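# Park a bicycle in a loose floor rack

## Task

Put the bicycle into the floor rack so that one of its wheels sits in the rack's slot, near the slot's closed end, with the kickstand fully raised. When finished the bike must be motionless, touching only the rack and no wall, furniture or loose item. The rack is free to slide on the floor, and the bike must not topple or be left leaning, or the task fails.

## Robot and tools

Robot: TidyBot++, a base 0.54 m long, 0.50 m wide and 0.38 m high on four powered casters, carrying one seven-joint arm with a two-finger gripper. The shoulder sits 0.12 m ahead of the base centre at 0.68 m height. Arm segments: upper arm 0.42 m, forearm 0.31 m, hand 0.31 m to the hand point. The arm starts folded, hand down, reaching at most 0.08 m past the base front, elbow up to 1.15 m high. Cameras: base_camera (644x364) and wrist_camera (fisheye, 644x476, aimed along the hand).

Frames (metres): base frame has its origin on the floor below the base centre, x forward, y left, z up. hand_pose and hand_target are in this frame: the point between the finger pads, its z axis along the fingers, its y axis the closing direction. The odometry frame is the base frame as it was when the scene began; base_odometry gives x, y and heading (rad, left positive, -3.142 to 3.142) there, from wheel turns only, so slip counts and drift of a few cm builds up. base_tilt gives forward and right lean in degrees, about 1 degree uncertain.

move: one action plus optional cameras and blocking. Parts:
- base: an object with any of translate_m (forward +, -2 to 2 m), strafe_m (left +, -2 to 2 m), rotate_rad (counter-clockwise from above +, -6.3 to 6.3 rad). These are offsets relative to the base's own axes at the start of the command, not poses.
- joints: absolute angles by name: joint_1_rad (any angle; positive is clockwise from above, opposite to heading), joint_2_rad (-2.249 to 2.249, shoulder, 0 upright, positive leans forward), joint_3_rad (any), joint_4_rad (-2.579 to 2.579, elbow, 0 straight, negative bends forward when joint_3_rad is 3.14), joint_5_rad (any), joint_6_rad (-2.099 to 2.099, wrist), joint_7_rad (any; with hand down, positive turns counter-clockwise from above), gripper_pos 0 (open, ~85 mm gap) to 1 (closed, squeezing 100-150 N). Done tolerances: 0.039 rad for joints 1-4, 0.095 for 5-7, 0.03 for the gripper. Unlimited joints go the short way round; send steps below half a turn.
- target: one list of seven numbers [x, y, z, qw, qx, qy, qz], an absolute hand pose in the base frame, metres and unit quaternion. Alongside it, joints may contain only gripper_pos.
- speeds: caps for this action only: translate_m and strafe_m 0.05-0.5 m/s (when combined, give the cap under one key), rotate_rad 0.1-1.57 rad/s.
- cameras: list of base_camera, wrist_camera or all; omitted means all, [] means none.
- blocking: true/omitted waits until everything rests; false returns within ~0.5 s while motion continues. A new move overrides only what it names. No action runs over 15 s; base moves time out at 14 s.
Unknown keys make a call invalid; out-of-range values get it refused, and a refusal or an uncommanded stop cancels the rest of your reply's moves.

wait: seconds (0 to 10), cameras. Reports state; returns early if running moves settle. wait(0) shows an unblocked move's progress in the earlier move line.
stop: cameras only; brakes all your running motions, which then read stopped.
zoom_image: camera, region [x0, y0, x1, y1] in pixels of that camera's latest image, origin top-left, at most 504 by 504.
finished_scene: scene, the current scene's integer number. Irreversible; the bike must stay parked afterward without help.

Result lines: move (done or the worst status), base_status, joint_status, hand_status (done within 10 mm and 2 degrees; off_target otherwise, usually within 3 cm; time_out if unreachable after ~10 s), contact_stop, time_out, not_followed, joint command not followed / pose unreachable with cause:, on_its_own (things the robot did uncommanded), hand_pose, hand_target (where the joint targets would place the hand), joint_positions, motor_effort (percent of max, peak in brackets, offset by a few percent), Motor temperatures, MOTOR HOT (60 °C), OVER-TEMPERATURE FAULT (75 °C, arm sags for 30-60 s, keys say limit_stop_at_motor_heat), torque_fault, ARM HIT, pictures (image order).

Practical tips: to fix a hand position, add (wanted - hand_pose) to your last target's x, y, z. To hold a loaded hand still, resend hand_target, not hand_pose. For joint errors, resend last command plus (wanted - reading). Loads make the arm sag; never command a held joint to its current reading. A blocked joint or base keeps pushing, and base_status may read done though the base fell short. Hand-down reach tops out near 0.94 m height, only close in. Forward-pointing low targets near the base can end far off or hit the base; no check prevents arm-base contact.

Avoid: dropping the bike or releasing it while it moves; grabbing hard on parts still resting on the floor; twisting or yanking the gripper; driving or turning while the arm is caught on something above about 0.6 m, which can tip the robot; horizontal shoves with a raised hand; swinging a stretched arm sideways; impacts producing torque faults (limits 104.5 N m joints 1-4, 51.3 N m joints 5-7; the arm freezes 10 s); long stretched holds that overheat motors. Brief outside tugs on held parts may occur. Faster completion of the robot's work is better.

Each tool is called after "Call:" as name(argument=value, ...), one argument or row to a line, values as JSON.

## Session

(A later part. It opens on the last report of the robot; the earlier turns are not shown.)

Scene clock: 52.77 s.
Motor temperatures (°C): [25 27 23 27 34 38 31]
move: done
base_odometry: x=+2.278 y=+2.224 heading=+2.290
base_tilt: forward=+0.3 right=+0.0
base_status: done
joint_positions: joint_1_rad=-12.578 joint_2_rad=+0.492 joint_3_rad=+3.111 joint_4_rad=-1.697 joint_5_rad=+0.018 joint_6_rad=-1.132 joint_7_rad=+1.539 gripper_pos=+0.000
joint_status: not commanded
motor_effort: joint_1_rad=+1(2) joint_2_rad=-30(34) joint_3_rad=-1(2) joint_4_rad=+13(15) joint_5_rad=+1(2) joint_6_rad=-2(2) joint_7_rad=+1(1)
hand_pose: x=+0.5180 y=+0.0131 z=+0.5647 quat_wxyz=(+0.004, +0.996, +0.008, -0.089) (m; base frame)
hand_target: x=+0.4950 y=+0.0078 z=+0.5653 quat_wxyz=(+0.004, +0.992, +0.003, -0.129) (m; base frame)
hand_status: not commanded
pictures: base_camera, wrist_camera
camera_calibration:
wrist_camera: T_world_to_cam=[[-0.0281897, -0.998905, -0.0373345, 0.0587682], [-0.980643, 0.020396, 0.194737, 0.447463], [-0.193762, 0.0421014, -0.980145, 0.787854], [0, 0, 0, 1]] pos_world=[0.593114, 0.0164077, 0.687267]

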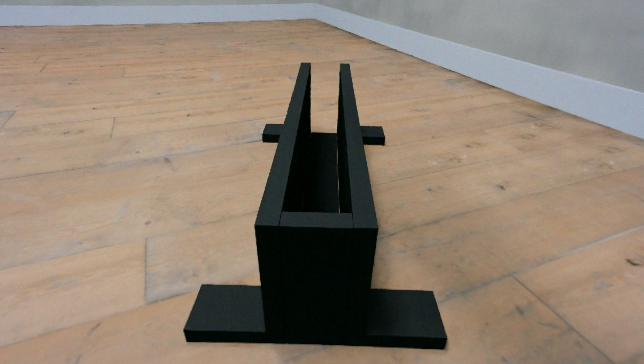

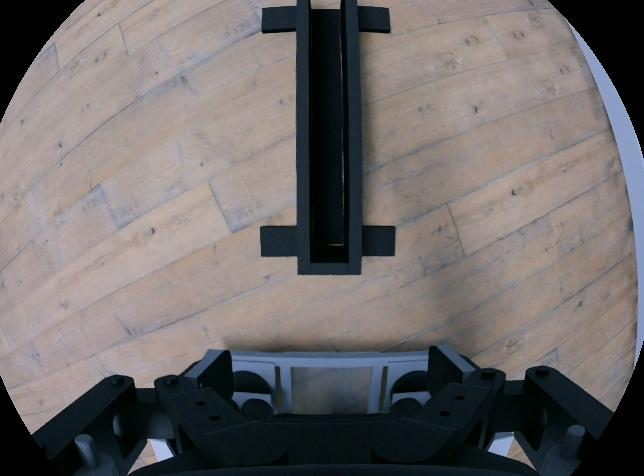

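Call:
move(
  target=[0.66, 0.053, 0.25, 0, 1, 0, 0],
  joints={"gripper_pos": 0.42},
  cameras=["wrist_camera","base_camera"],
)

Call:
zoom_image(
  camera="wrist_camera",
  region=[150, 150, 500, 450],
)

Scene clock: 56.33 s.
Motor temperatures (°C): [25 27 23 27 34 38 31]
move: off_target
base_odometry: x=+2.278 y=+2.224 heading=+2.290
base_tilt: forward=+0.2 right=+0.0
base_status: not commanded
joint_positions: joint_1_rad=-12.657 joint_2_rad=+1.169 joint_3_rad=+3.136 joint_4_rad=-1.458 joint_5_rad=+0.009 joint_6_rad=-0.579 joint_7_rad=+1.539 gripper_pos=+0.420
joint_status: all done
motor_effort: joint_1_rad=+1(1) joint_2_rad=-42(45) joint_3_rad=-1(2) joint_4_rad=+9(13) joint_5_rad=+1(2) joint_6_rad=-1(2) joint_7_rad=+1(1)
hand_pose: x=+0.6386 y=+0.0507 z=+0.2620 quat_wxyz=(+0.002, +0.999, +0.035, -0.032) (m; base frame)
hand_target: x=+0.6600 y=+0.0530 z=+0.2500 quat_wxyz=(+0.000, +1.000, +0.000, +0.000) (m; base frame)
hand_status: off_target (0.025 m and 5.4 deg from the pose sent, 0.348 m and 10.3 deg at the start)
pictures: base_camera, wrist_camera
camera_calibration:
wrist_camera: T_world_to_cam=[[0.02917, -0.998451, -0.0473888, 0.054421], [-0.996087, -0.0329924, 0.0819892, 0.665929], [-0.0834256, 0.0448117, -0.995506, 0.446411], [0, 0, 0, 1]] pos_world=[0.698978, 0.0563028, 0.392385]

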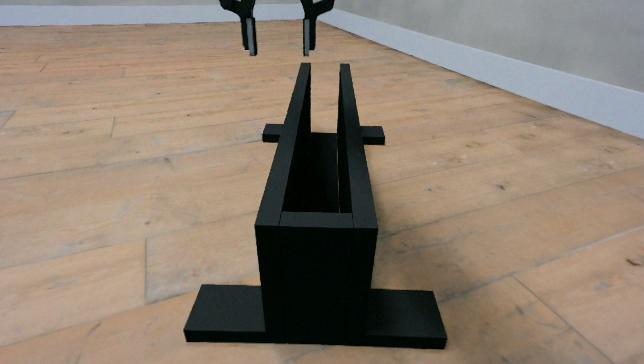

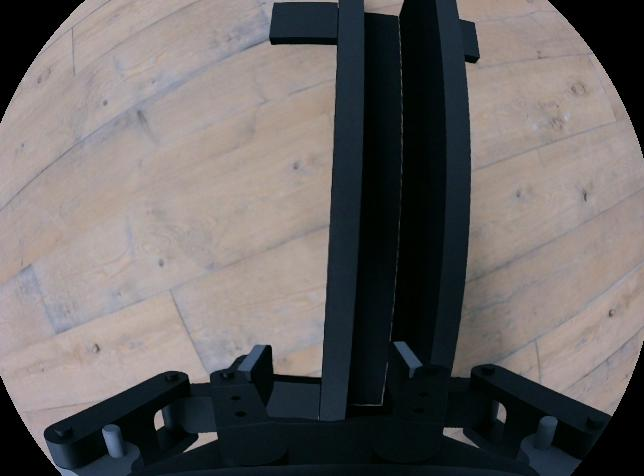

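Scaled by 1.440.

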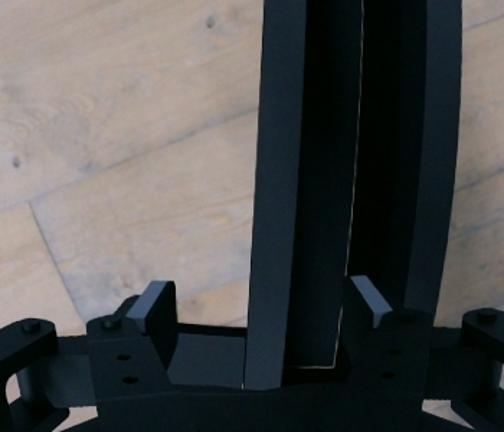

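Call:
move(
  target=[0.681, 0.055, 0.18, 0, 1, 0, 0],
  cameras=["wrist_camera"],
)

Call:
move(
  target=[0.681, 0.055, 0.125, 0, 1, 0, 0],
  cameras=["wrist_camera","base_camera"],
)

Scene clock: 118.03 s.
Motor temperatures (°C): [25 29 23 27 34 38 31]
move: off_target
base_odometry: x=+2.278 y=+2.224 heading=+2.290
base_tilt: forward=+0.3 right=+0.0
base_status: not commanded
joint_positions: joint_1_rad=-12.657 joint_2_rad=+1.349 joint_3_rad=+3.137 joint_4_rad=-1.281 joint_5_rad=+0.006 joint_6_rad=-0.574 joint_7_rad=+1.539 gripper_pos=+0.420
joint_status: not commanded
motor_effort: joint_1_rad=+1(1) joint_2_rad=-44(47) joint_3_rad=-1(2) joint_4_rad=+9(10) joint_5_rad=+1(2) joint_6_rad=-1(1) joint_7_rad=+1(1)
hand_pose: x=+0.6615 y=+0.0527 z=+0.1895 quat_wxyz=(+0.001, +0.999, +0.033, -0.031) (m; base frame)
hand_target: x=+0.6810 y=+0.0550 z=+0.1800 quat_wxyz=(+0.000, +1.000, +0.000, +0.000) (m; base frame)
hand_status: off_target (0.022 m and 5.2 deg from the pose sent, 0.092 m and 5.4 deg at the start)
pictures: wrist_camera
camera_calibration:
wrist_camera: T_world_to_cam=[[0.0253525, -0.998511, -0.0483074, 0.055017], [-0.996385, -0.0291588, 0.0797919, 0.695206], [-0.0810816, 0.0461098, -0.99564, 0.374468], [0, 0, 0, 1]] pos_world=[0.721661, 0.0579398, 0.320021]

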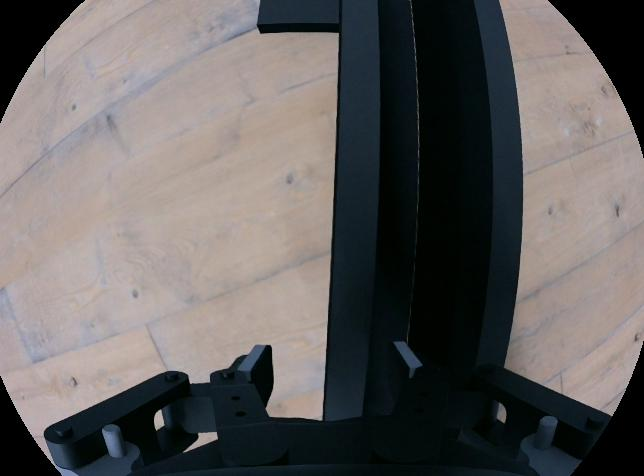

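Scene clock: 119.30 s.
Motor temperatures (°C): [25 29 23 27 34 38 31]
move: off_target
base_odometry: x=+2.278 y=+2.224 heading=+2.290
base_tilt: forward=+0.3 right=+0.0
base_status: not commanded
joint_positions: joint_1_rad=-12.657 joint_2_rad=+1.472 joint_3_rad=+3.137 joint_4_rad=-1.182 joint_5_rad=+0.004 joint_6_rad=-0.549 joint_7_rad=+1.539 gripper_pos=+0.420
joint_status: not commanded
motor_effort: joint_1_rad=+1(1) joint_2_rad=-45(48) joint_3_rad=-1(2) joint_4_rad=+8(10) joint_5_rad=+1(2) joint_6_rad=+0(1) joint_7_rad=+1(1)
hand_pose: x=+0.6636 y=+0.0532 z=+0.1351 quat_wxyz=(+0.000, +0.999, +0.032, -0.030) (m; base frame)
hand_target: x=+0.6810 y=+0.0550 z=+0.1250 quat_wxyz=(+0.000, +1.000, +0.000, +0.000) (m; base frame)
hand_status: off_target (0.020 m and 5.0 deg from the pose sent, 0.067 m and 5.2 deg at the start)
pictures: base_camera, wrist_camera
camera_calibration:
wrist_camera: T_world_to_cam=[[0.0232152, -0.998504, -0.0495063, 0.0544411], [-0.996548, -0.027061, 0.0784855, 0.701861], [-0.0797078, 0.0475134, -0.995685, 0.31939], [0, 0, 0, 1]] pos_world=[0.723632, 0.0581774, 0.265621]

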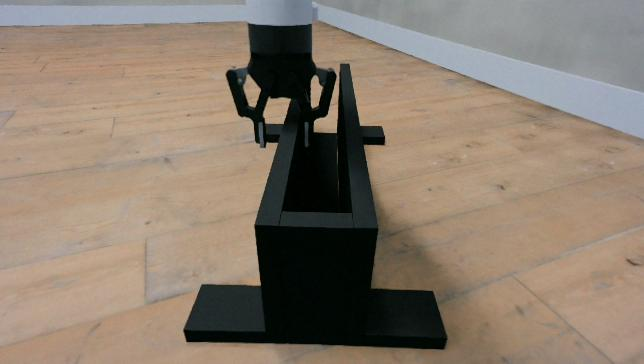

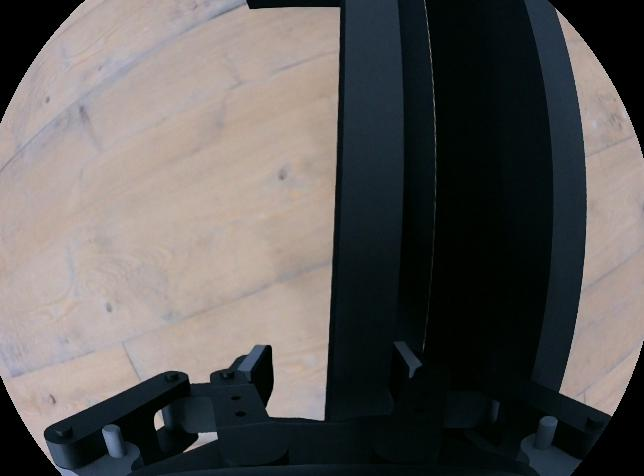

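Call:
move(
  target=[0.681, 0.050, 0.112, 0, 1, 0, 0],
  cameras=[],
)

Call:
move(
  joints={"gripper_pos": 0.9},
  cameras=["wrist_camera","base_camera"],
)

Scene clock: 120.13 s.
Motor temperatures (°C): [25 29 23 27 34 38 31]
move: off_target
base_odometry: x=+2.278 y=+2.224 heading=+2.290
base_tilt: forward=+0.3 right=+0.0
base_status: not commanded
joint_positions: joint_1_rad=-12.657 joint_2_rad=+1.491 joint_3_rad=+3.137 joint_4_rad=-1.155 joint_5_rad=+0.004 joint_6_rad=-0.545 joint_7_rad=+1.539 gripper_pos=+0.420
joint_status: not commanded
motor_effort: joint_1_rad=+1(1) joint_2_rad=-45(46) joint_3_rad=-1(1) joint_4_rad=+9(9) joint_5_rad=+1(1) joint_6_rad=+0(1) joint_7_rad=+1(1)
hand_pose: x=+0.6695 y=+0.0537 z=+0.1277 quat_wxyz=(+0.000, +0.999, +0.032, -0.025) (m; base frame)
hand_target: x=+0.6810 y=+0.0500 z=+0.1120 quat_wxyz=(+0.000, +1.000, +0.000, +0.000) (m; base frame)
hand_status: off_target (0.020 m and 4.6 deg from the pose sent, 0.029 m and 5.0 deg at the start)
pictures: none
No camera images: "cameras" was empty.

Scene clock: 120.93 s.
Motor temperatures (°C): [25 29 23 27 34 38 31]
move: off_target
base_odometry: x=+2.278 y=+2.224 heading=+2.290
base_tilt: forward=+0.3 right=+0.0
base_status: not commanded
joint_positions: joint_1_rad=-12.656 joint_2_rad=+1.491 joint_3_rad=+3.149 joint_4_rad=-1.155 joint_5_rad=-0.003 joint_6_rad=-0.545 joint_7_rad=+1.538 gripper_pos=+0.805
joint_status: gripper_pos off_target (ended at +0.805, target +0.900)
motor_effort: joint_1_rad=+0(2) joint_2_rad=-42(45) joint_3_rad=-2(4) joint_4_rad=+9(9) joint_5_rad=+1(4) joint_6_rad=+0(2) joint_7_rad=+1(3)
hand_pose: x=+0.6707 y=+0.0467 z=+0.1279 quat_wxyz=(+0.005, +0.999, +0.027, -0.024) (m; base frame)
hand_target: x=+0.6810 y=+0.0500 z=+0.1120 quat_wxyz=(+0.000, +1.000, +0.000, +0.000) (m; base frame)
hand_status: not commanded
pictures: base_camera, wrist_camera
camera_calibration:
wrist_camera: T_world_to_cam=[[0.0141452, -0.999054, -0.0411291, 0.0524567], [-0.997659, -0.016854, 0.0662782, 0.711127], [-0.0669086, 0.0400953, -0.996953, 0.305109], [0, 0, 0, 1]] pos_world=[0.729135, 0.0521589, 0.259205]

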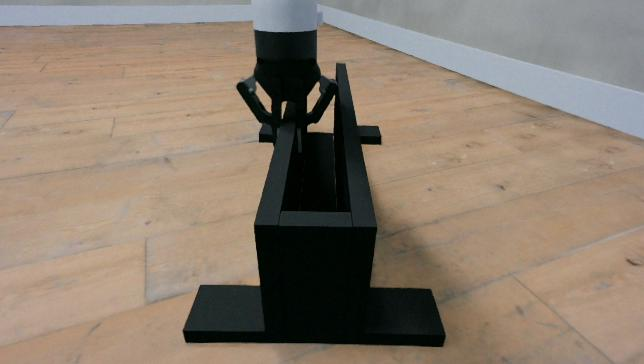

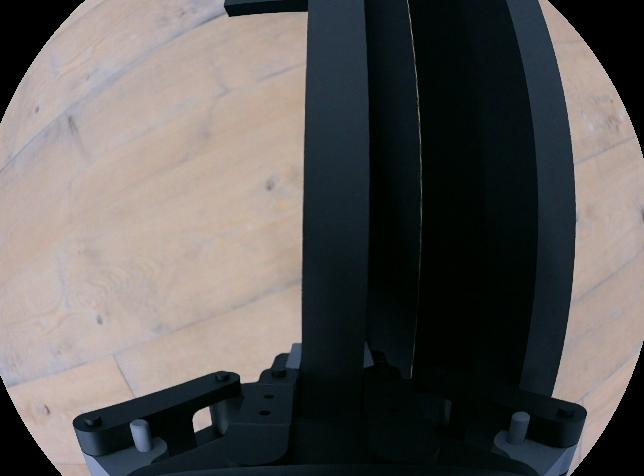

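Call:
move(
  target=[0.660, 0.050, 0.18, 0, 1, 0, 0],
  joints={"gripper_pos": 1.0},
  cameras=["wrist_camera","base_camera"],
)

Scene clock: 125.83 s.
Motor temperatures (°C): [25 29 23 27 34 38 31]
move: off_target
base_odometry: x=+2.278 y=+2.224 heading=+2.290
base_tilt: forward=+0.2 right=+0.0
base_status: not commanded
joint_positions: joint_1_rad=-12.656 joint_2_rad=+1.402 joint_3_rad=+3.149 joint_4_rad=-1.360 joint_5_rad=-0.003 joint_6_rad=-0.490 joint_7_rad=+1.538 gripper_pos=+0.805
joint_status: gripper_pos off_target (ended at +0.805, target +1.000)
motor_effort: joint_1_rad=+1(1) joint_2_rad=-53(56) joint_3_rad=+0(2) joint_4_rad=+8(10) joint_5_rad=+1(2) joint_6_rad=-2(4) joint_7_rad=+1(1)
hand_pose: x=+0.6142 y=+0.0415 z=+0.1509 quat_wxyz=(+0.006, +0.998, +0.026, -0.055) (m; base frame)
hand_target: x=+0.6600 y=+0.0500 z=+0.1800 quat_wxyz=(+0.000, +1.000, +0.000, +0.000) (m; base frame)
hand_status: off_target (0.055 m and 7.0 deg from the pose sent, 0.053 m and 4.2 deg at the start)
pictures: base_camera, wrist_camera
camera_calibration:
wrist_camera: T_world_to_cam=[[0.0105476, -0.999282, -0.0363855, 0.0505153], [-0.991756, -0.0151013, 0.127245, 0.64026], [-0.127703, 0.0347435, -0.991204, 0.361085], [0, 0, 0, 1]] pos_world=[0.68056, 0.0476025, 0.278277]

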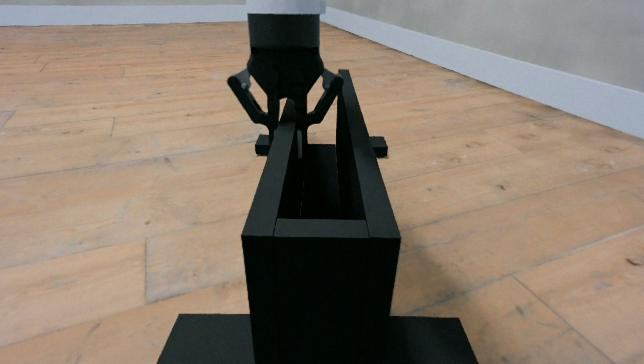

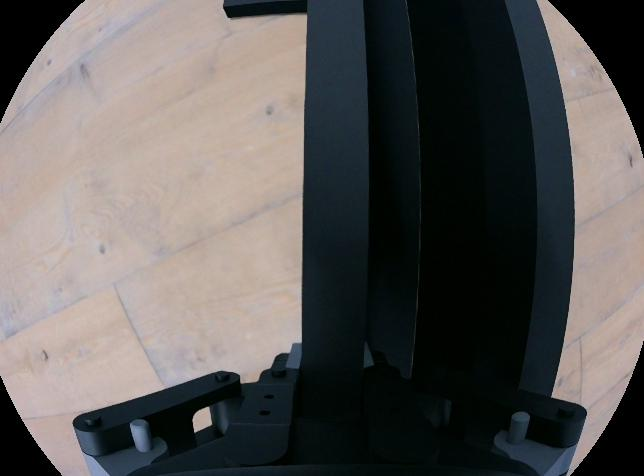

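Call:
move(
  target=[0.70, 0.055, 0.27, 0, 1, 0, 0],
  cameras=["wrist_camera","base_camera"],
)

Scene clock: 127.43 s.
Motor temperatures (°C): [25 29 23 27 34 38 31]
move: off_target
base_odometry: x=+2.278 y=+2.224 heading=+2.290
base_tilt: forward=+0.3 right=+0.0
base_status: not commanded
joint_positions: joint_1_rad=-12.656 joint_2_rad=+1.254 joint_3_rad=+3.149 joint_4_rad=-1.305 joint_5_rad=-0.003 joint_6_rad=-0.599 joint_7_rad=+1.538 gripper_pos=+0.805
joint_status: not commanded
motor_effort: joint_1_rad=+1(1) joint_2_rad=-57(60) joint_3_rad=+0(1) joint_4_rad=+15(15) joint_5_rad=+2(2) joint_6_rad=+1(2) joint_7_rad=+1(1)
hand_pose: x=+0.6846 y=+0.0480 z=+0.2392 quat_wxyz=(+0.003, +1.000, +0.026, -0.008) (m; base frame)
hand_target: x=+0.7000 y=+0.0550 z=+0.2700 quat_wxyz=(+0.000, +1.000, +0.000, +0.000) (m; base frame)
hand_status: off_target (0.035 m and 3.1 deg from the pose sent, 0.147 m and 7.0 deg at the start)
pictures: base_camera, wrist_camera
camera_calibration:
wrist_camera: T_world_to_cam=[[0.01408, -0.99893, -0.0440562, 0.0588593], [-0.999313, -0.0155684, 0.0336273, 0.726559], [-0.0342772, 0.0435524, -0.998463, 0.394767], [0, 0, 0, 1]] pos_world=[0.738763, 0.0529146, 0.372321]

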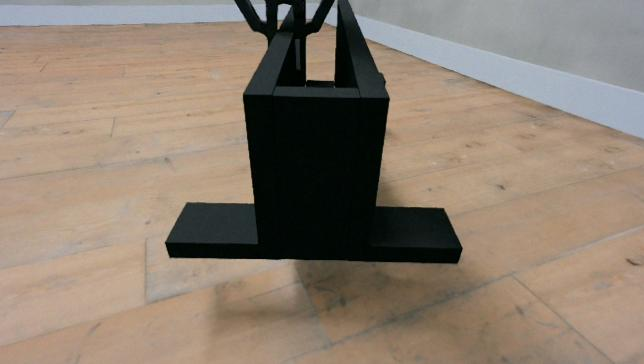

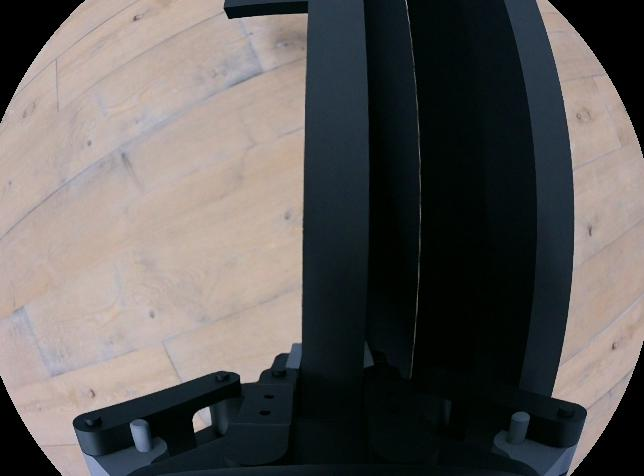

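Call:
move(
  base={"translate_m": 0.94},
  speeds={"translate_m": 0.35},
  cameras=[],
)

Call:
move(
  base={"rotate_rad": 1.95},
  speeds={"rotate_rad": 0.6},
  cameras=["wrist_camera","base_camera"],
)

Scene clock: 131.33 s.
Motor temperatures (°C): [25 29 23 27 34 38 31]
move: done
base_odometry: x=+1.659 y=+2.931 heading=+2.289
base_tilt: forward=+0.2 right=+0.0
base_status: done
joint_positions: joint_1_rad=-12.658 joint_2_rad=+1.254 joint_3_rad=+3.149 joint_4_rad=-1.304 joint_5_rad=-0.003 joint_6_rad=-0.605 joint_7_rad=+1.538 gripper_pos=+0.805
joint_status: not commanded
motor_effort: joint_1_rad=+1(4) joint_2_rad=-57(59) joint_3_rad=+0(2) joint_4_rad=+14(17) joint_5_rad=+2(3) joint_6_rad=+1(3) joint_7_rad=+1(1)
hand_pose: x=+0.6832 y=+0.0494 z=+0.2394 quat_wxyz=(+0.003, +1.000, +0.027, -0.010) (m; base frame)
hand_target: x=+0.7000 y=+0.0550 z=+0.2700 quat_wxyz=(+0.000, +1.000, +0.000, +0.000) (m; base frame)
hand_status: not commanded
pictures: none
No camera images: "cameras" was empty.

Scene clock: 135.67 s.
Motor temperatures (°C): [25 29 23 27 34 38 31]
move: done
base_odometry: x=+1.658 y=+2.931 heading=-2.044
base_tilt: forward=+0.2 right=+0.0
base_status: done
joint_positions: joint_1_rad=-12.673 joint_2_rad=+1.254 joint_3_rad=+3.158 joint_4_rad=-1.304 joint_5_rad=-0.007 joint_6_rad=-0.605 joint_7_rad=+1.538 gripper_pos=+0.805
joint_status: not commanded
motor_effort: joint_1_rad=+0(8) joint_2_rad=-57(57) joint_3_rad=+0(5) joint_4_rad=+14(14) joint_5_rad=+2(4) joint_6_rad=+0(1) joint_7_rad=+1(1)
hand_pose: x=+0.6830 y=+0.0531 z=+0.2393 quat_wxyz=(+0.006, +0.999, +0.032, -0.010) (m; base frame)
hand_target: x=+0.7000 y=+0.0550 z=+0.2700 quat_wxyz=(+0.000, +1.000, +0.000, +0.000) (m; base frame)
hand_status: not commanded
pictures: base_camera, wrist_camera
camera_calibration:
wrist_camera: T_world_to_cam=[[0.0255144, -0.998967, -0.0376157, 0.054677], [-0.998907, -0.0269512, 0.0381972, 0.724175], [-0.0391716, 0.0366, -0.998562, 0.398327], [0, 0, 0, 1]] pos_world=[0.737591, 0.0595591, 0.372149]

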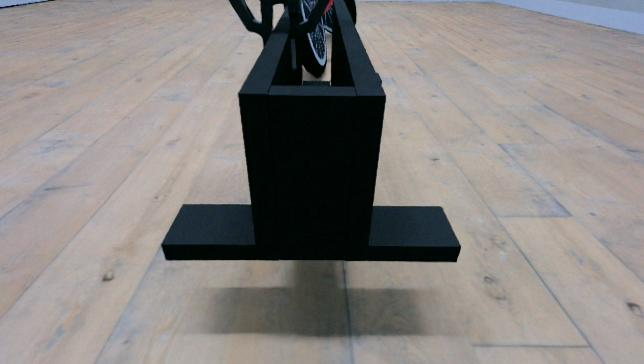

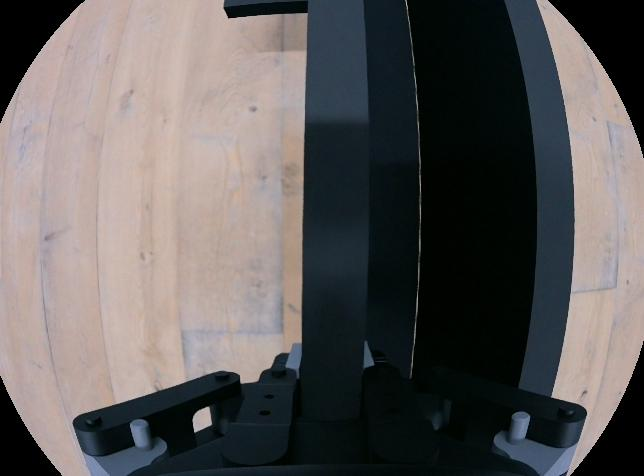

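Call:
move(
  target=[0.70, 0.055, 0.20, 0, 1, 0, 0],
  cameras=[],
)

Call:
move(
  target=[0.70, 0.055, 0.145, 0, 1, 0, 0],
  cameras=["base_camera"],
)

Scene clock: 137.23 s.
Motor temperatures (°C): [25 30 23 27 34 38 31]
move: off_target
base_odometry: x=+1.658 y=+2.931 heading=-2.044
base_tilt: forward=+0.2 right=+0.0
base_status: not commanded
joint_positions: joint_1_rad=-12.673 joint_2_rad=+1.400 joint_3_rad=+3.158 joint_4_rad=-1.234 joint_5_rad=-0.007 joint_6_rad=-0.605 joint_7_rad=+1.538 gripper_pos=+0.805
joint_status: not commanded
motor_effort: joint_1_rad=+1(1) joint_2_rad=-57(61) joint_3_rad=+0(1) joint_4_rad=+12(14) joint_5_rad=+1(2) joint_6_rad=+0(2) joint_7_rad=+0(1)
hand_pose: x=+0.6541 y=+0.0500 z=+0.1688 quat_wxyz=(+0.009, +0.998, +0.032, -0.048) (m; base frame)
hand_target: x=+0.7000 y=+0.0550 z=+0.2000 quat_wxyz=(+0.000, +1.000, +0.000, +0.000) (m; base frame)
hand_status: off_target (0.056 m and 6.7 deg from the pose sent, 0.043 m and 3.9 deg at the start)
pictures: none
No camera images: "cameras" was empty.

Scene clock: 138.40 s.
Motor temperatures (°C): [25 30 23 27 34 38 31]
move: off_target
base_odometry: x=+1.658 y=+2.931 heading=-2.044
base_tilt: forward=+0.3 right=+0.0
base_status: not commanded
joint_positions: joint_1_rad=-12.673 joint_2_rad=+1.488 joint_3_rad=+3.158 joint_4_rad=-1.140 joint_5_rad=-0.007 joint_6_rad=-0.591 joint_7_rad=+1.538 gripper_pos=+0.805
joint_status: not commanded
motor_effort: joint_1_rad=+1(1) joint_2_rad=-53(56) joint_3_rad=+0(1) joint_4_rad=+10(12) joint_5_rad=+1(3) joint_6_rad=-3(4) joint_7_rad=+1(1)
hand_pose: x=+0.6660 y=+0.0514 z=+0.1321 quat_wxyz=(+0.009, +0.999, +0.033, -0.039) (m; base frame)
hand_target: x=+0.7000 y=+0.0550 z=+0.1450 quat_wxyz=(+0.000, +1.000, +0.000, +0.000) (m; base frame)
hand_status: off_target (0.037 m and 5.9 deg from the pose sent, 0.052 m and 6.7 deg at the start)
pictures: base_camera

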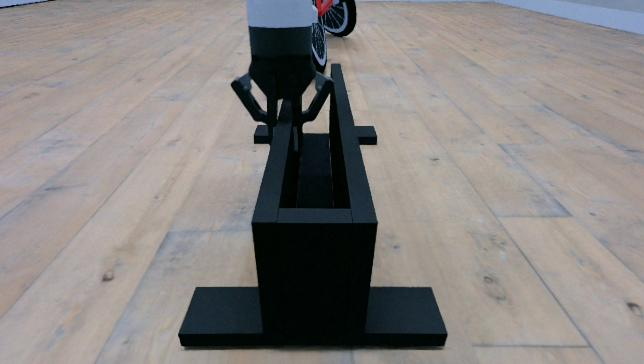

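Call:
move(
  joints={"gripper_pos": 0.45},
  cameras=[],
)

Call:
move(
  target=[0.685, 0.053, 0.27, 0, 1, 0, 0],
  cameras=[],
)

Call:
move(
  joints={"joint_2_rad": 0.2, "joint_4_rad": -1.4, "joint_6_rad": -0.7},
  cameras=["wrist_camera","base_camera"],
)

Call:
zoom_image(
  camera="wrist_camera",
  region=[220, 100, 520, 400],
)

Call:
zoom_image(
  camera="base_camera",
  region=[240, 0, 440, 140],
)

Scene clock: 141.50 s.
Motor temperatures (°C): [25 30 23 27 34 38 31]
move: done
base_odometry: x=+1.658 y=+2.931 heading=-2.044
base_tilt: forward=+0.3 right=+0.0
base_status: not commanded
joint_positions: joint_1_rad=-12.673 joint_2_rad=+1.458 joint_3_rad=+3.158 joint_4_rad=-1.129 joint_5_rad=-0.007 joint_6_rad=-0.591 joint_7_rad=+1.538 gripper_pos=+0.450
joint_status: all done
motor_effort: joint_1_rad=+1(1) joint_2_rad=-46(54) joint_3_rad=+0(1) joint_4_rad=+9(10) joint_5_rad=+1(3) joint_6_rad=-1(3) joint_7_rad=+1(1)
hand_pose: x=+0.6889 y=+0.0539 z=+0.1507 quat_wxyz=(+0.007, +0.999, +0.033, -0.018) (m; base frame)
hand_target: x=+0.7000 y=+0.0550 z=+0.1450 quat_wxyz=(+0.000, +1.000, +0.000, +0.000) (m; base frame)
hand_status: not commanded
pictures: none
No camera images: "cameras" was empty.

Scene clock: 143.07 s.
Motor temperatures (°C): [25 30 23 27 34 38 31]
move: off_target
base_odometry: x=+1.658 y=+2.931 heading=-2.044
base_tilt: forward=+0.3 right=+0.0
base_status: not commanded
joint_positions: joint_1_rad=-12.673 joint_2_rad=+1.172 joint_3_rad=+3.158 joint_4_rad=-1.338 joint_5_rad=-0.007 joint_6_rad=-0.591 joint_7_rad=+1.538 gripper_pos=+0.450
joint_status: not commanded
motor_effort: joint_1_rad=+1(1) joint_2_rad=-44(49) joint_3_rad=-1(1) joint_4_rad=+11(12) joint_5_rad=+1(1) joint_6_rad=+0(1) joint_7_rad=+1(1)
hand_pose: x=+0.7021 y=+0.0552 z=+0.2800 quat_wxyz=(+0.004, +0.999, +0.031, +0.020) (m; base frame)
hand_target: x=+0.6850 y=+0.0530 z=+0.2700 quat_wxyz=(+0.000, +1.000, +0.000, +0.000) (m; base frame)
hand_status: off_target (0.020 m and 4.3 deg from the pose sent, 0.119 m and 4.4 deg at the start)
pictures: none
No camera images: "cameras" was empty.

Scene clock: 145.53 s.
Motor temperatures (°C): [25 30 23 27 34 38 31]
move: done
base_odometry: x=+1.658 y=+2.931 heading=-2.044
base_tilt: forward=+0.3 right=+0.0
base_status: not commanded
joint_positions: joint_1_rad=-12.673 joint_2_rad=+0.202 joint_3_rad=+3.158 joint_4_rad=-1.385 joint_5_rad=-0.007 joint_6_rad=-0.636 joint_7_rad=+1.538 gripper_pos=+0.450
joint_status: all done
motor_effort: joint_1_rad=+1(1) joint_2_rad=-28(49) joint_3_rad=+0(1) joint_4_rad=+21(22) joint_5_rad=+1(2) joint_6_rad=+7(7) joint_7_rad=+1(1)
hand_pose: x=+0.7623 y=+0.0619 z=+0.8997 quat_wxyz=(-0.029, +0.896, +0.025, +0.442) (m; base frame)
hand_target: x=+0.7464 y=+0.0607 z=+0.8777 quat_wxyz=(-0.045, +0.913, +0.001, +0.406) (m; base frame)
hand_status: not commanded
pictures: base_camera, wrist_camera
camera_calibration:
wrist_camera: T_world_to_cam=[[0.0882872, -0.992033, -0.0898676, 0.0849708], [-0.623705, 0.0152891, -0.78151, 1.22736], [0.776658, 0.125048, -0.617386, 0.0902194], [0, 0, 0, 1]] pos_world=[0.687941, 0.0542468, 1.02253]

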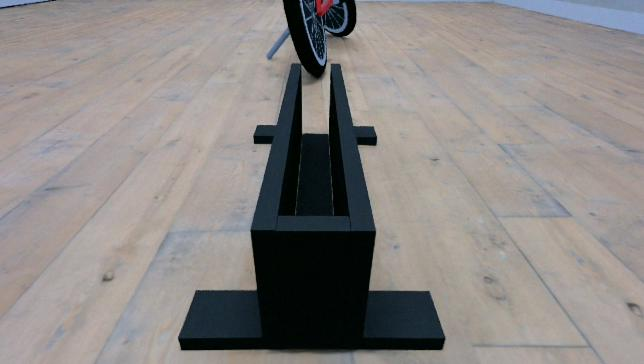

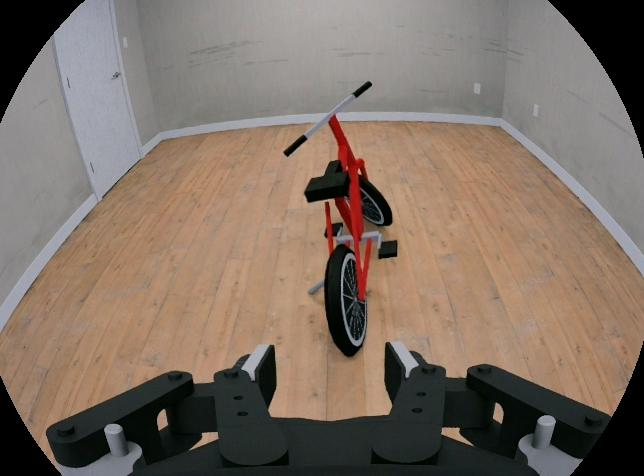

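Scaled by 1.680.

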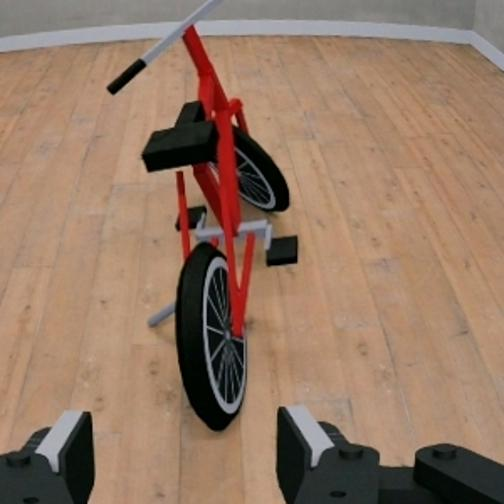

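Scaled by 2.520.

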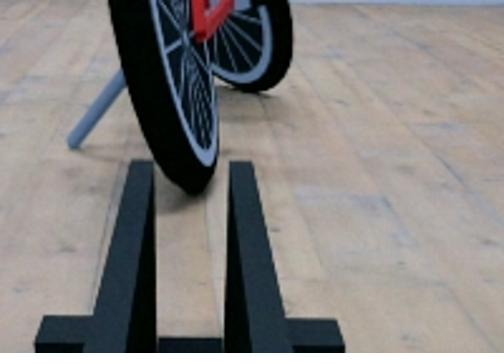

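Call:
move(
  target=[0.681, 0.052, 0.25, 0, 1, 0, 0],
  cameras=["wrist_camera"],
)

Call:
move(
  target=[0.681, 0.052, 0.16, 0, 1, 0, 0],
  cameras=["wrist_camera","base_camera"],
)

Scene clock: 149.17 s.
Motor temperatures (°C): [25 30 23 27 34 38 31]
move: off_target
base_odometry: x=+1.658 y=+2.931 heading=-2.044
base_tilt: forward=+0.2 right=+0.0
base_status: not commanded
joint_positions: joint_1_rad=-12.673 joint_2_rad=+1.193 joint_3_rad=+3.158 joint_4_rad=-1.368 joint_5_rad=-0.007 joint_6_rad=-0.636 joint_7_rad=+1.538 gripper_pos=+0.450
joint_status: not commanded
motor_effort: joint_1_rad=+1(1) joint_2_rad=-43(48) joint_3_rad=-1(1) joint_4_rad=+10(21) joint_5_rad=+1(2) joint_6_rad=-1(7) joint_7_rad=+1(1)
hand_pose: x=+0.6631 y=+0.0513 z=+0.2630 quat_wxyz=(+0.007, +0.999, +0.031, -0.027) (m; base frame)
hand_target: x=+0.6810 y=+0.0520 z=+0.2500 quat_wxyz=(+0.000, +1.000, +0.000, +0.000) (m; base frame)
hand_status: off_target (0.022 m and 4.8 deg from the pose sent, 0.655 m and 52.7 deg at the start)
pictures: wrist_camera
camera_calibration:
wrist_camera: T_world_to_cam=[[0.022301, -0.999105, -0.0359292, 0.0559062], [-0.997105, -0.0248407, 0.0718667, 0.693195], [-0.072695, 0.0342225, -0.996767, 0.443176], [0, 0, 0, 1]] pos_world=[0.722158, 0.0579091, 0.393934]

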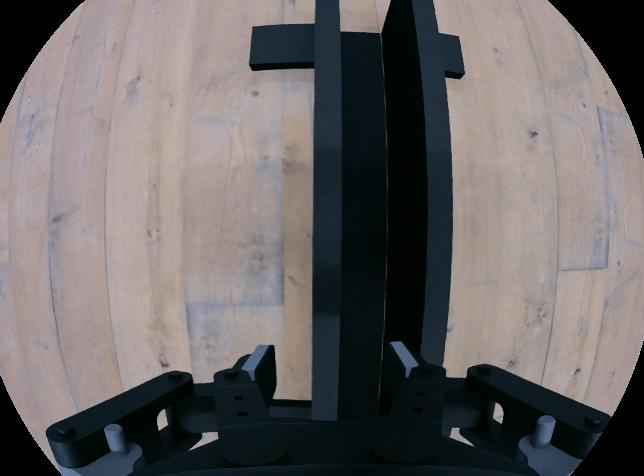

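Scene clock: 150.63 s.
Motor temperatures (°C): [25 30 23 27 34 38 31]
move: off_target
base_odometry: x=+1.658 y=+2.931 heading=-2.044
base_tilt: forward=+0.2 right=+0.0
base_status: not commanded
joint_positions: joint_1_rad=-12.673 joint_2_rad=+1.398 joint_3_rad=+3.158 joint_4_rad=-1.250 joint_5_rad=-0.007 joint_6_rad=-0.564 joint_7_rad=+1.538 gripper_pos=+0.450
joint_status: not commanded
motor_effort: joint_1_rad=+1(1) joint_2_rad=-44(48) joint_3_rad=+0(1) joint_4_rad=+8(10) joint_5_rad=+1(2) joint_6_rad=+0(1) joint_7_rad=+1(1)
hand_pose: x=+0.6585 y=+0.0505 z=+0.1668 quat_wxyz=(+0.008, +0.999, +0.032, -0.034) (m; base frame)
hand_target: x=+0.6810 y=+0.0520 z=+0.1600 quat_wxyz=(+0.000, +1.000, +0.000, +0.000) (m; base frame)
hand_status: off_target (0.024 m and 5.5 deg from the pose sent, 0.105 m and 4.8 deg at the start)
pictures: base_camera, wrist_camera
camera_calibration:
wrist_camera: T_world_to_cam=[[0.0244584, -0.999142, -0.0334218, 0.0499326], [-0.995876, -0.027273, 0.0865319, 0.692438], [-0.0873691, 0.0311676, -0.995688, 0.356587], [0, 0, 0, 1]] pos_world=[0.719515, 0.0576606, 0.296801]

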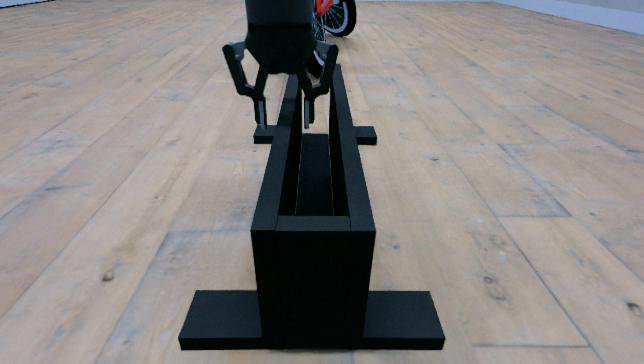

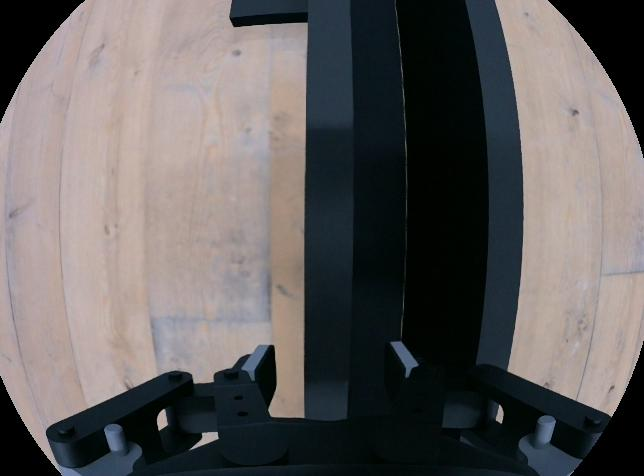

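Call:
move(
  target=[0.684, 0.052, 0.113, 0, 1, 0, 0],
  cameras=[],
)

Call:
move(
  joints={"gripper_pos": 1.0},
  cameras=[],
)

Call:
move(
  target=[0.70, 0.052, 0.24, 0, 1, 0, 0],
  cameras=["base_camera"],
)

Call:
move(
  base={"translate_m": 0.182, "strafe_m": 0.297, "rotate_rad": -0.225},
  speeds={"translate_m": 0.3, "rotate_rad": 0.4},
  cameras=["base_camera"],
)

Scene clock: 152.03 s.
Motor temperatures (°C): [25 30 23 27 34 38 31]
move: off_target
base_odometry: x=+1.658 y=+2.931 heading=-2.044
base_tilt: forward=+0.3 right=+0.0
base_status: not commanded
joint_positions: joint_1_rad=-12.673 joint_2_rad=+1.500 joint_3_rad=+3.158 joint_4_rad=-1.143 joint_5_rad=-0.007 joint_6_rad=-0.555 joint_7_rad=+1.538 gripper_pos=+0.450
joint_status: not commanded
motor_effort: joint_1_rad=+1(1) joint_2_rad=-45(48) joint_3_rad=-1(1) joint_4_rad=+9(10) joint_5_rad=+1(2) joint_6_rad=-1(1) joint_7_rad=+1(1)
hand_pose: x=+0.6692 y=+0.0517 z=+0.1247 quat_wxyz=(+0.008, +0.999, +0.033, -0.028) (m; base frame)
hand_target: x=+0.6840 y=+0.0520 z=+0.1130 quat_wxyz=(+0.000, +1.000, +0.000, +0.000) (m; base frame)
hand_status: off_target (0.019 m and 5.0 deg from the pose sent, 0.060 m and 5.5 deg at the start)
pictures: none
No camera images: "cameras" was empty.

Scene clock: 152.87 s.
Motor temperatures (°C): [25 30 23 27 34 38 31]
move: off_target
base_odometry: x=+1.658 y=+2.931 heading=-2.044
base_tilt: forward=+0.3 right=+0.0
base_status: not commanded
joint_positions: joint_1_rad=-12.672 joint_2_rad=+1.499 joint_3_rad=+3.158 joint_4_rad=-1.143 joint_5_rad=-0.013 joint_6_rad=-0.555 joint_7_rad=+1.538 gripper_pos=+0.806
joint_status: gripper_pos off_target (ended at +0.806, target +1.000)
motor_effort: joint_1_rad=+0(1) joint_2_rad=-43(45) joint_3_rad=+0(1) joint_4_rad=+8(9) joint_5_rad=+2(3) joint_6_rad=+0(2) joint_7_rad=+1(2)
hand_pose: x=+0.6695 y=+0.0521 z=+0.1250 quat_wxyz=(+0.007, +0.999, +0.030, -0.027) (m; base frame)
hand_target: x=+0.6840 y=+0.0520 z=+0.1130 quat_wxyz=(+0.000, +1.000, +0.000, +0.000) (m; base frame)
hand_status: not commanded
pictures: none
No camera images: "cameras" was empty.

Scene clock: 154.57 s.
Motor temperatures (°C): [25 30 23 27 34 38 31]
move: off_target
base_odometry: x=+1.658 y=+2.931 heading=-2.044
base_tilt: forward=+0.3 right=-0.1
base_status: not commanded
joint_positions: joint_1_rad=-12.672 joint_2_rad=+1.314 joint_3_rad=+3.158 joint_4_rad=-1.272 joint_5_rad=-0.013 joint_6_rad=-0.578 joint_7_rad=+1.538 gripper_pos=+0.806
joint_status: not commanded
motor_effort: joint_1_rad=+1(1) joint_2_rad=-57(60) joint_3_rad=+0(1) joint_4_rad=+13(14) joint_5_rad=+2(3) joint_6_rad=+0(4) joint_7_rad=+1(1)
hand_pose: x=+0.6823 y=+0.0534 z=+0.2105 quat_wxyz=(+0.005, +1.000, +0.029, -0.011) (m; base frame)
hand_target: x=+0.7000 y=+0.0520 z=+0.2400 quat_wxyz=(+0.000, +1.000, +0.000, +0.000) (m; base frame)
hand_status: off_target (0.034 m and 3.6 deg from the pose sent, 0.119 m and 4.7 deg at the start)
pictures: base_camera

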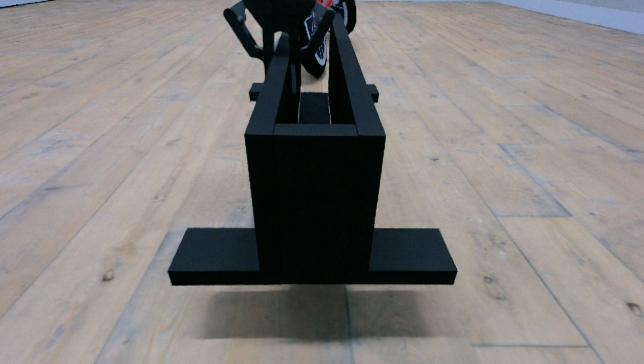

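Scene clock: 156.67 s.
Motor temperatures (°C): [25 30 23 27 34 38 31]
move: done
base_odometry: x=+1.840 y=+2.633 heading=-2.270
base_tilt: forward=+0.2 right=+0.0
base_status: done
joint_positions: joint_1_rad=-12.672 joint_2_rad=+1.314 joint_3_rad=+3.166 joint_4_rad=-1.275 joint_5_rad=-0.013 joint_6_rad=-0.579 joint_7_rad=+1.538 gripper_pos=+0.806
joint_status: not commanded
motor_effort: joint_1_rad=+1(7) joint_2_rad=-57(59) joint_3_rad=+0(5) joint_4_rad=+13(15) joint_5_rad=+2(3) joint_6_rad=+1(1) joint_7_rad=+1(1)
hand_pose: x=+0.6814 y=+0.0483 z=+0.2101 quat_wxyz=(+0.009, +1.000, +0.028, -0.012) (m; base frame)
hand_target: x=+0.7000 y=+0.0520 z=+0.2400 quat_wxyz=(+0.000, +1.000, +0.000, +0.000) (m; base frame)
hand_status: not commanded
pictures: base_camera

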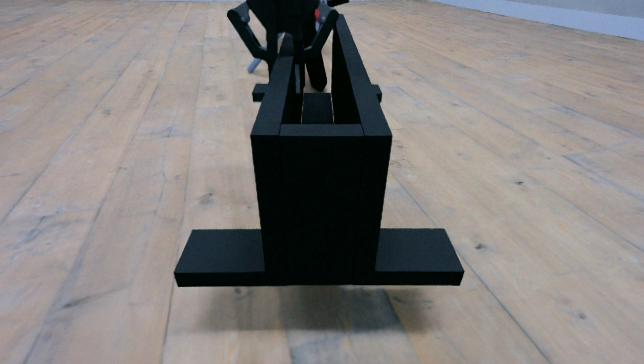

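Call:
move(
  target=[0.70, 0.052, 0.155, 0, 1, 0, 0],
  cameras=[],
)

Call:
move(
  target=[0.70, 0.052, 0.135, 0, 1, 0, 0],
  cameras=[],
)

Call:
move(
  joints={"gripper_pos": 0.45},
  cameras=[],
)

Call:
move(
  target=[0.685, 0.053, 0.27, 0, 1, 0, 0],
  cameras=[],
)

Call:
move(
  joints={"joint_2_rad": 0.2, "joint_4_rad": -1.4, "joint_6_rad": -0.8},
  cameras=["wrist_camera","base_camera"],
)

Call:
zoom_image(
  camera="wrist_camera",
  region=[220, 50, 520, 400],
)

Call:
zoom_image(
  camera="base_camera",
  region=[220, 0, 420, 160],
)

Scene clock: 158.60 s.
Motor temperatures (°C): [25 30 23 27 34 38 31]
move: off_target
base_odometry: x=+1.840 y=+2.633 heading=-2.270
base_tilt: forward=+0.3 right=+0.0
base_status: not commanded
joint_positions: joint_1_rad=-12.671 joint_2_rad=+1.481 joint_3_rad=+3.166 joint_4_rad=-1.161 joint_5_rad=-0.014 joint_6_rad=-0.578 joint_7_rad=+1.538 gripper_pos=+0.806
joint_status: not commanded
motor_effort: joint_1_rad=+1(1) joint_2_rad=-55(60) joint_3_rad=+0(2) joint_4_rad=+11(13) joint_5_rad=+2(3) joint_6_rad=-1(5) joint_7_rad=+1(1)
hand_pose: x=+0.6626 y=+0.0465 z=+0.1332 quat_wxyz=(+0.011, +0.999, +0.029, -0.038) (m; base frame)
hand_target: x=+0.7000 y=+0.0520 z=+0.1550 quat_wxyz=(+0.000, +1.000, +0.000, +0.000) (m; base frame)
hand_status: off_target (0.044 m and 5.6 deg from the pose sent, 0.058 m and 3.6 deg at the start)
pictures: none
No camera images: "cameras" was empty.

Scene clock: 159.33 s.
Motor temperatures (°C): [25 30 23 27 34 38 31]
move: off_target
base_odometry: x=+1.840 y=+2.633 heading=-2.270
base_tilt: forward=+0.2 right=+0.0
base_status: not commanded
joint_positions: joint_1_rad=-12.671 joint_2_rad=+1.503 joint_3_rad=+3.166 joint_4_rad=-1.122 joint_5_rad=-0.014 joint_6_rad=-0.578 joint_7_rad=+1.538 gripper_pos=+0.806
joint_status: not commanded
motor_effort: joint_1_rad=+1(1) joint_2_rad=-52(55) joint_3_rad=+0(1) joint_4_rad=+10(11) joint_5_rad=+2(3) joint_6_rad=-2(3) joint_7_rad=+0(1)
hand_pose: x=+0.6729 y=+0.0476 z=+0.1259 quat_wxyz=(+0.011, +0.999, +0.029, -0.030) (m; base frame)
hand_target: x=+0.7000 y=+0.0520 z=+0.1350 quat_wxyz=(+0.000, +1.000, +0.000, +0.000) (m; base frame)
hand_status: off_target (0.029 m and 4.9 deg from the pose sent, 0.038 m and 5.6 deg at the start)
pictures: none
No camera images: "cameras" was empty.

Scene clock: 160.27 s.
Motor temperatures (°C): [25 30 23 27 34 38 31]
move: done
base_odometry: x=+1.840 y=+2.633 heading=-2.270
base_tilt: forward=+0.3 right=+0.0
base_status: not commanded
joint_positions: joint_1_rad=-12.671 joint_2_rad=+1.482 joint_3_rad=+3.166 joint_4_rad=-1.112 joint_5_rad=-0.014 joint_6_rad=-0.578 joint_7_rad=+1.538 gripper_pos=+0.450
joint_status: all done
motor_effort: joint_1_rad=+1(1) joint_2_rad=-46(53) joint_3_rad=-1(1) joint_4_rad=+9(11) joint_5_rad=+1(2) joint_6_rad=+0(2) joint_7_rad=+1(1)
hand_pose: x=+0.6904 y=+0.0495 z=+0.1393 quat_wxyz=(+0.009, +0.999, +0.029, -0.014) (m; base frame)
hand_target: x=+0.7000 y=+0.0520 z=+0.1350 quat_wxyz=(+0.000, +1.000, +0.000, +0.000) (m; base frame)
hand_status: not commanded
pictures: none
No camera images: "cameras" was empty.

Scene clock: 161.87 s.
Motor temperatures (°C): [25 30 23 27 34 38 31]
move: off_target
base_odometry: x=+1.840 y=+2.633 heading=-2.270
base_tilt: forward=+0.3 right=+0.0
base_status: not commanded
joint_positions: joint_1_rad=-12.671 joint_2_rad=+1.173 joint_3_rad=+3.166 joint_4_rad=-1.338 joint_5_rad=-0.014 joint_6_rad=-0.578 joint_7_rad=+1.538 gripper_pos=+0.450
joint_status: not commanded
motor_effort: joint_1_rad=+1(1) joint_2_rad=-45(49) joint_3_rad=+0(1) joint_4_rad=+10(12) joint_5_rad=+1(2) joint_6_rad=+0(1) joint_7_rad=+1(1)
hand_pose: x=+0.7064 y=+0.0510 z=+0.2797 quat_wxyz=(+0.006, +0.999, +0.026, +0.027) (m; base frame)
hand_target: x=+0.6850 y=+0.0530 z=+0.2700 quat_wxyz=(+0.000, +1.000, +0.000, +0.000) (m; base frame)
hand_status: off_target (0.024 m and 4.3 deg from the pose sent, 0.131 m and 3.9 deg at the start)
pictures: none
No camera images: "cameras" was empty.

Scene clock: 164.13 s.
Motor temperatures (°C): [25 30 23 27 34 38 31]
move: done
base_odometry: x=+1.840 y=+2.633 heading=-2.270
base_tilt: forward=+0.2 right=+0.0
base_status: not commanded
joint_positions: joint_1_rad=-12.671 joint_2_rad=+0.202 joint_3_rad=+3.166 joint_4_rad=-1.385 joint_5_rad=-0.014 joint_6_rad=-0.734 joint_7_rad=+1.538 gripper_pos=+0.450
joint_status: all done
motor_effort: joint_1_rad=+1(1) joint_2_rad=-28(49) joint_3_rad=+0(1) joint_4_rad=+21(21) joint_5_rad=+1(2) joint_6_rad=+6(7) joint_7_rad=+1(1)
hand_pose: x=+0.7433 y=+0.0560 z=+0.8764 quat_wxyz=(-0.027, +0.917, +0.020, +0.398) (m; base frame)
hand_target: x=+0.7245 y=+0.0598 z=+0.8556 quat_wxyz=(-0.042, +0.932, +0.002, +0.360) (m; base frame)
hand_status: not commanded
pictures: base_camera, wrist_camera
camera_calibration:
wrist_camera: T_world_to_cam=[[0.0703144, -0.993045, -0.0944298, 0.0961882], [-0.697255, 0.0187697, -0.716577, 1.19488], [0.713366, 0.116227, -0.691086, 0.203454], [0, 0, 0, 1]] pos_world=[0.681236, 0.0494447, 1.00591]

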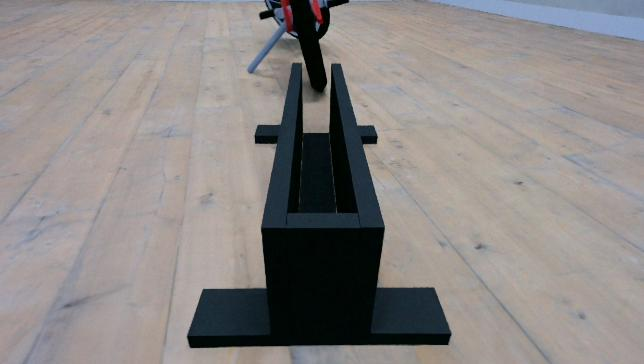

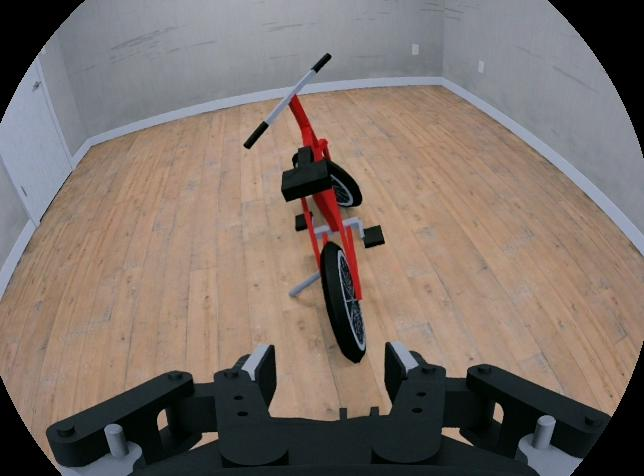

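Scaled by 1.440.

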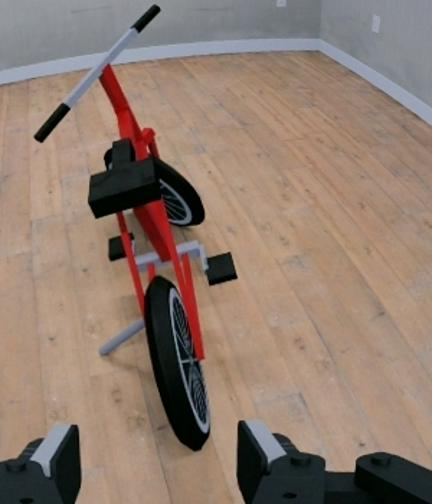

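Scaled by 2.520.

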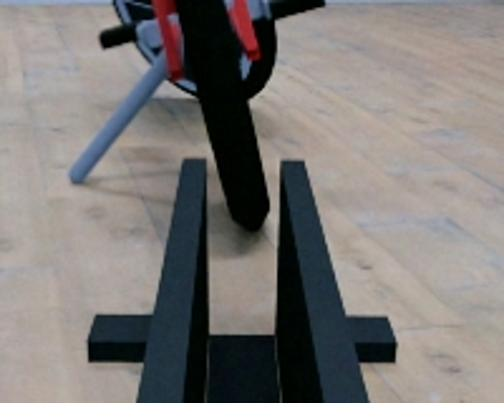

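Call:
move(
  base={"strafe_m": 0.77},
  joints={"joint_2_rad": -0.2, "joint_4_rad": -1.9, "joint_6_rad": -0.6},
  cameras=[],
)

Call:
move(
  base={"translate_m": 1.12, "rotate_rad": -1.5708},
  speeds={"rotate_rad": 0.8},
  cameras=["wrist_camera","base_camera"],
)

Scene clock: 167.37 s.
Motor temperatures (°C): [25 30 23 27 34 38 31]
move: done
base_odometry: x=+2.429 y=+2.137 heading=-2.270
base_tilt: forward=+0.2 right=+0.0
base_status: done
joint_positions: joint_1_rad=-12.667 joint_2_rad=-0.187 joint_3_rad=+3.166 joint_4_rad=-1.886 joint_5_rad=-0.014 joint_6_rad=-0.677 joint_7_rad=+1.538 gripper_pos=+0.450
joint_status: all done
motor_effort: joint_1_rad=+1(3) joint_2_rad=-13(29) joint_3_rad=+0(3) joint_4_rad=+21(22) joint_5_rad=+0(2) joint_6_rad=+6(7) joint_7_rad=+1(1)
hand_pose: x=+0.5670 y=+0.0380 z=+0.8306 quat_wxyz=(-0.029, +0.928, +0.016, +0.372) (m; base frame)
hand_target: x=+0.5775 y=+0.0444 z=+0.8465 quat_wxyz=(-0.048, +0.913, -0.003, +0.406) (m; base frame)
hand_status: not commanded
pictures: none
No camera images: "cameras" was empty.

Scene clock: 170.73 s.
Motor temperatures (°C): [25 30 23 27 34 38 31]
move: done
base_odometry: x=+1.709 y=+1.280 heading=+2.442
base_tilt: forward=+0.2 right=+0.0
base_status: done
joint_positions: joint_1_rad=-12.668 joint_2_rad=-0.198 joint_3_rad=+3.166 joint_4_rad=-1.888 joint_5_rad=-0.014 joint_6_rad=-0.675 joint_7_rad=+1.538 gripper_pos=+0.450
joint_status: not commanded
motor_effort: joint_1_rad=+1(2) joint_2_rad=-12(14) joint_3_rad=+0(2) joint_4_rad=+21(22) joint_5_rad=+2(2) joint_6_rad=+6(6) joint_7_rad=+1(1)
hand_pose: x=+0.5654 y=+0.0379 z=+0.8349 quat_wxyz=(-0.029, +0.925, +0.016, +0.378) (m; base frame)
hand_target: x=+0.5775 y=+0.0444 z=+0.8465 quat_wxyz=(-0.048, +0.913, -0.003, +0.406) (m; base frame)
hand_status: not commanded
pictures: base_camera, wrist_camera
camera_calibration:
wrist_camera: T_world_to_cam=[[0.0611466, -0.992749, -0.103489, 0.0994817], [-0.728091, 0.0265584, -0.684966, 1.03223], [0.682748, 0.117232, -0.721188, 0.346197], [0, 0, 0, 1]] pos_world=[0.509109, 0.0307605, 0.96701]

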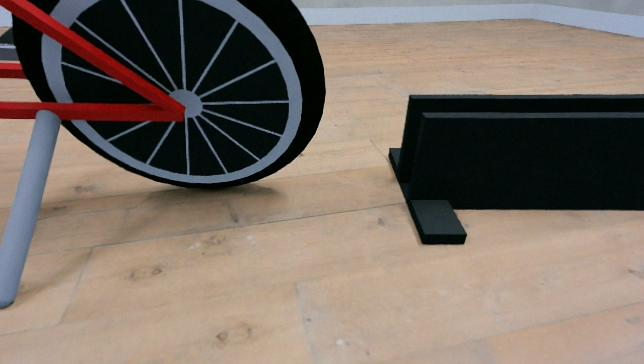

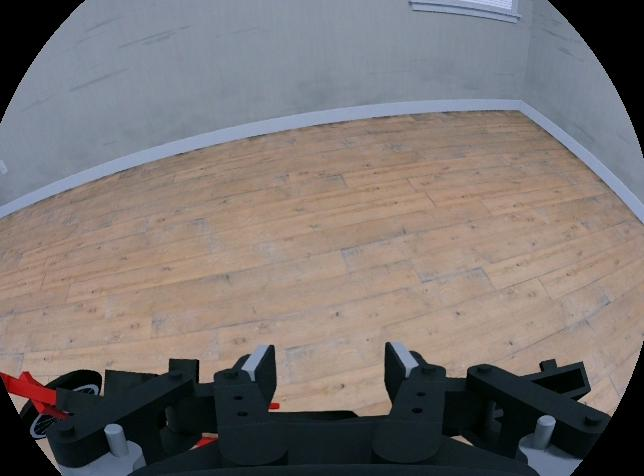

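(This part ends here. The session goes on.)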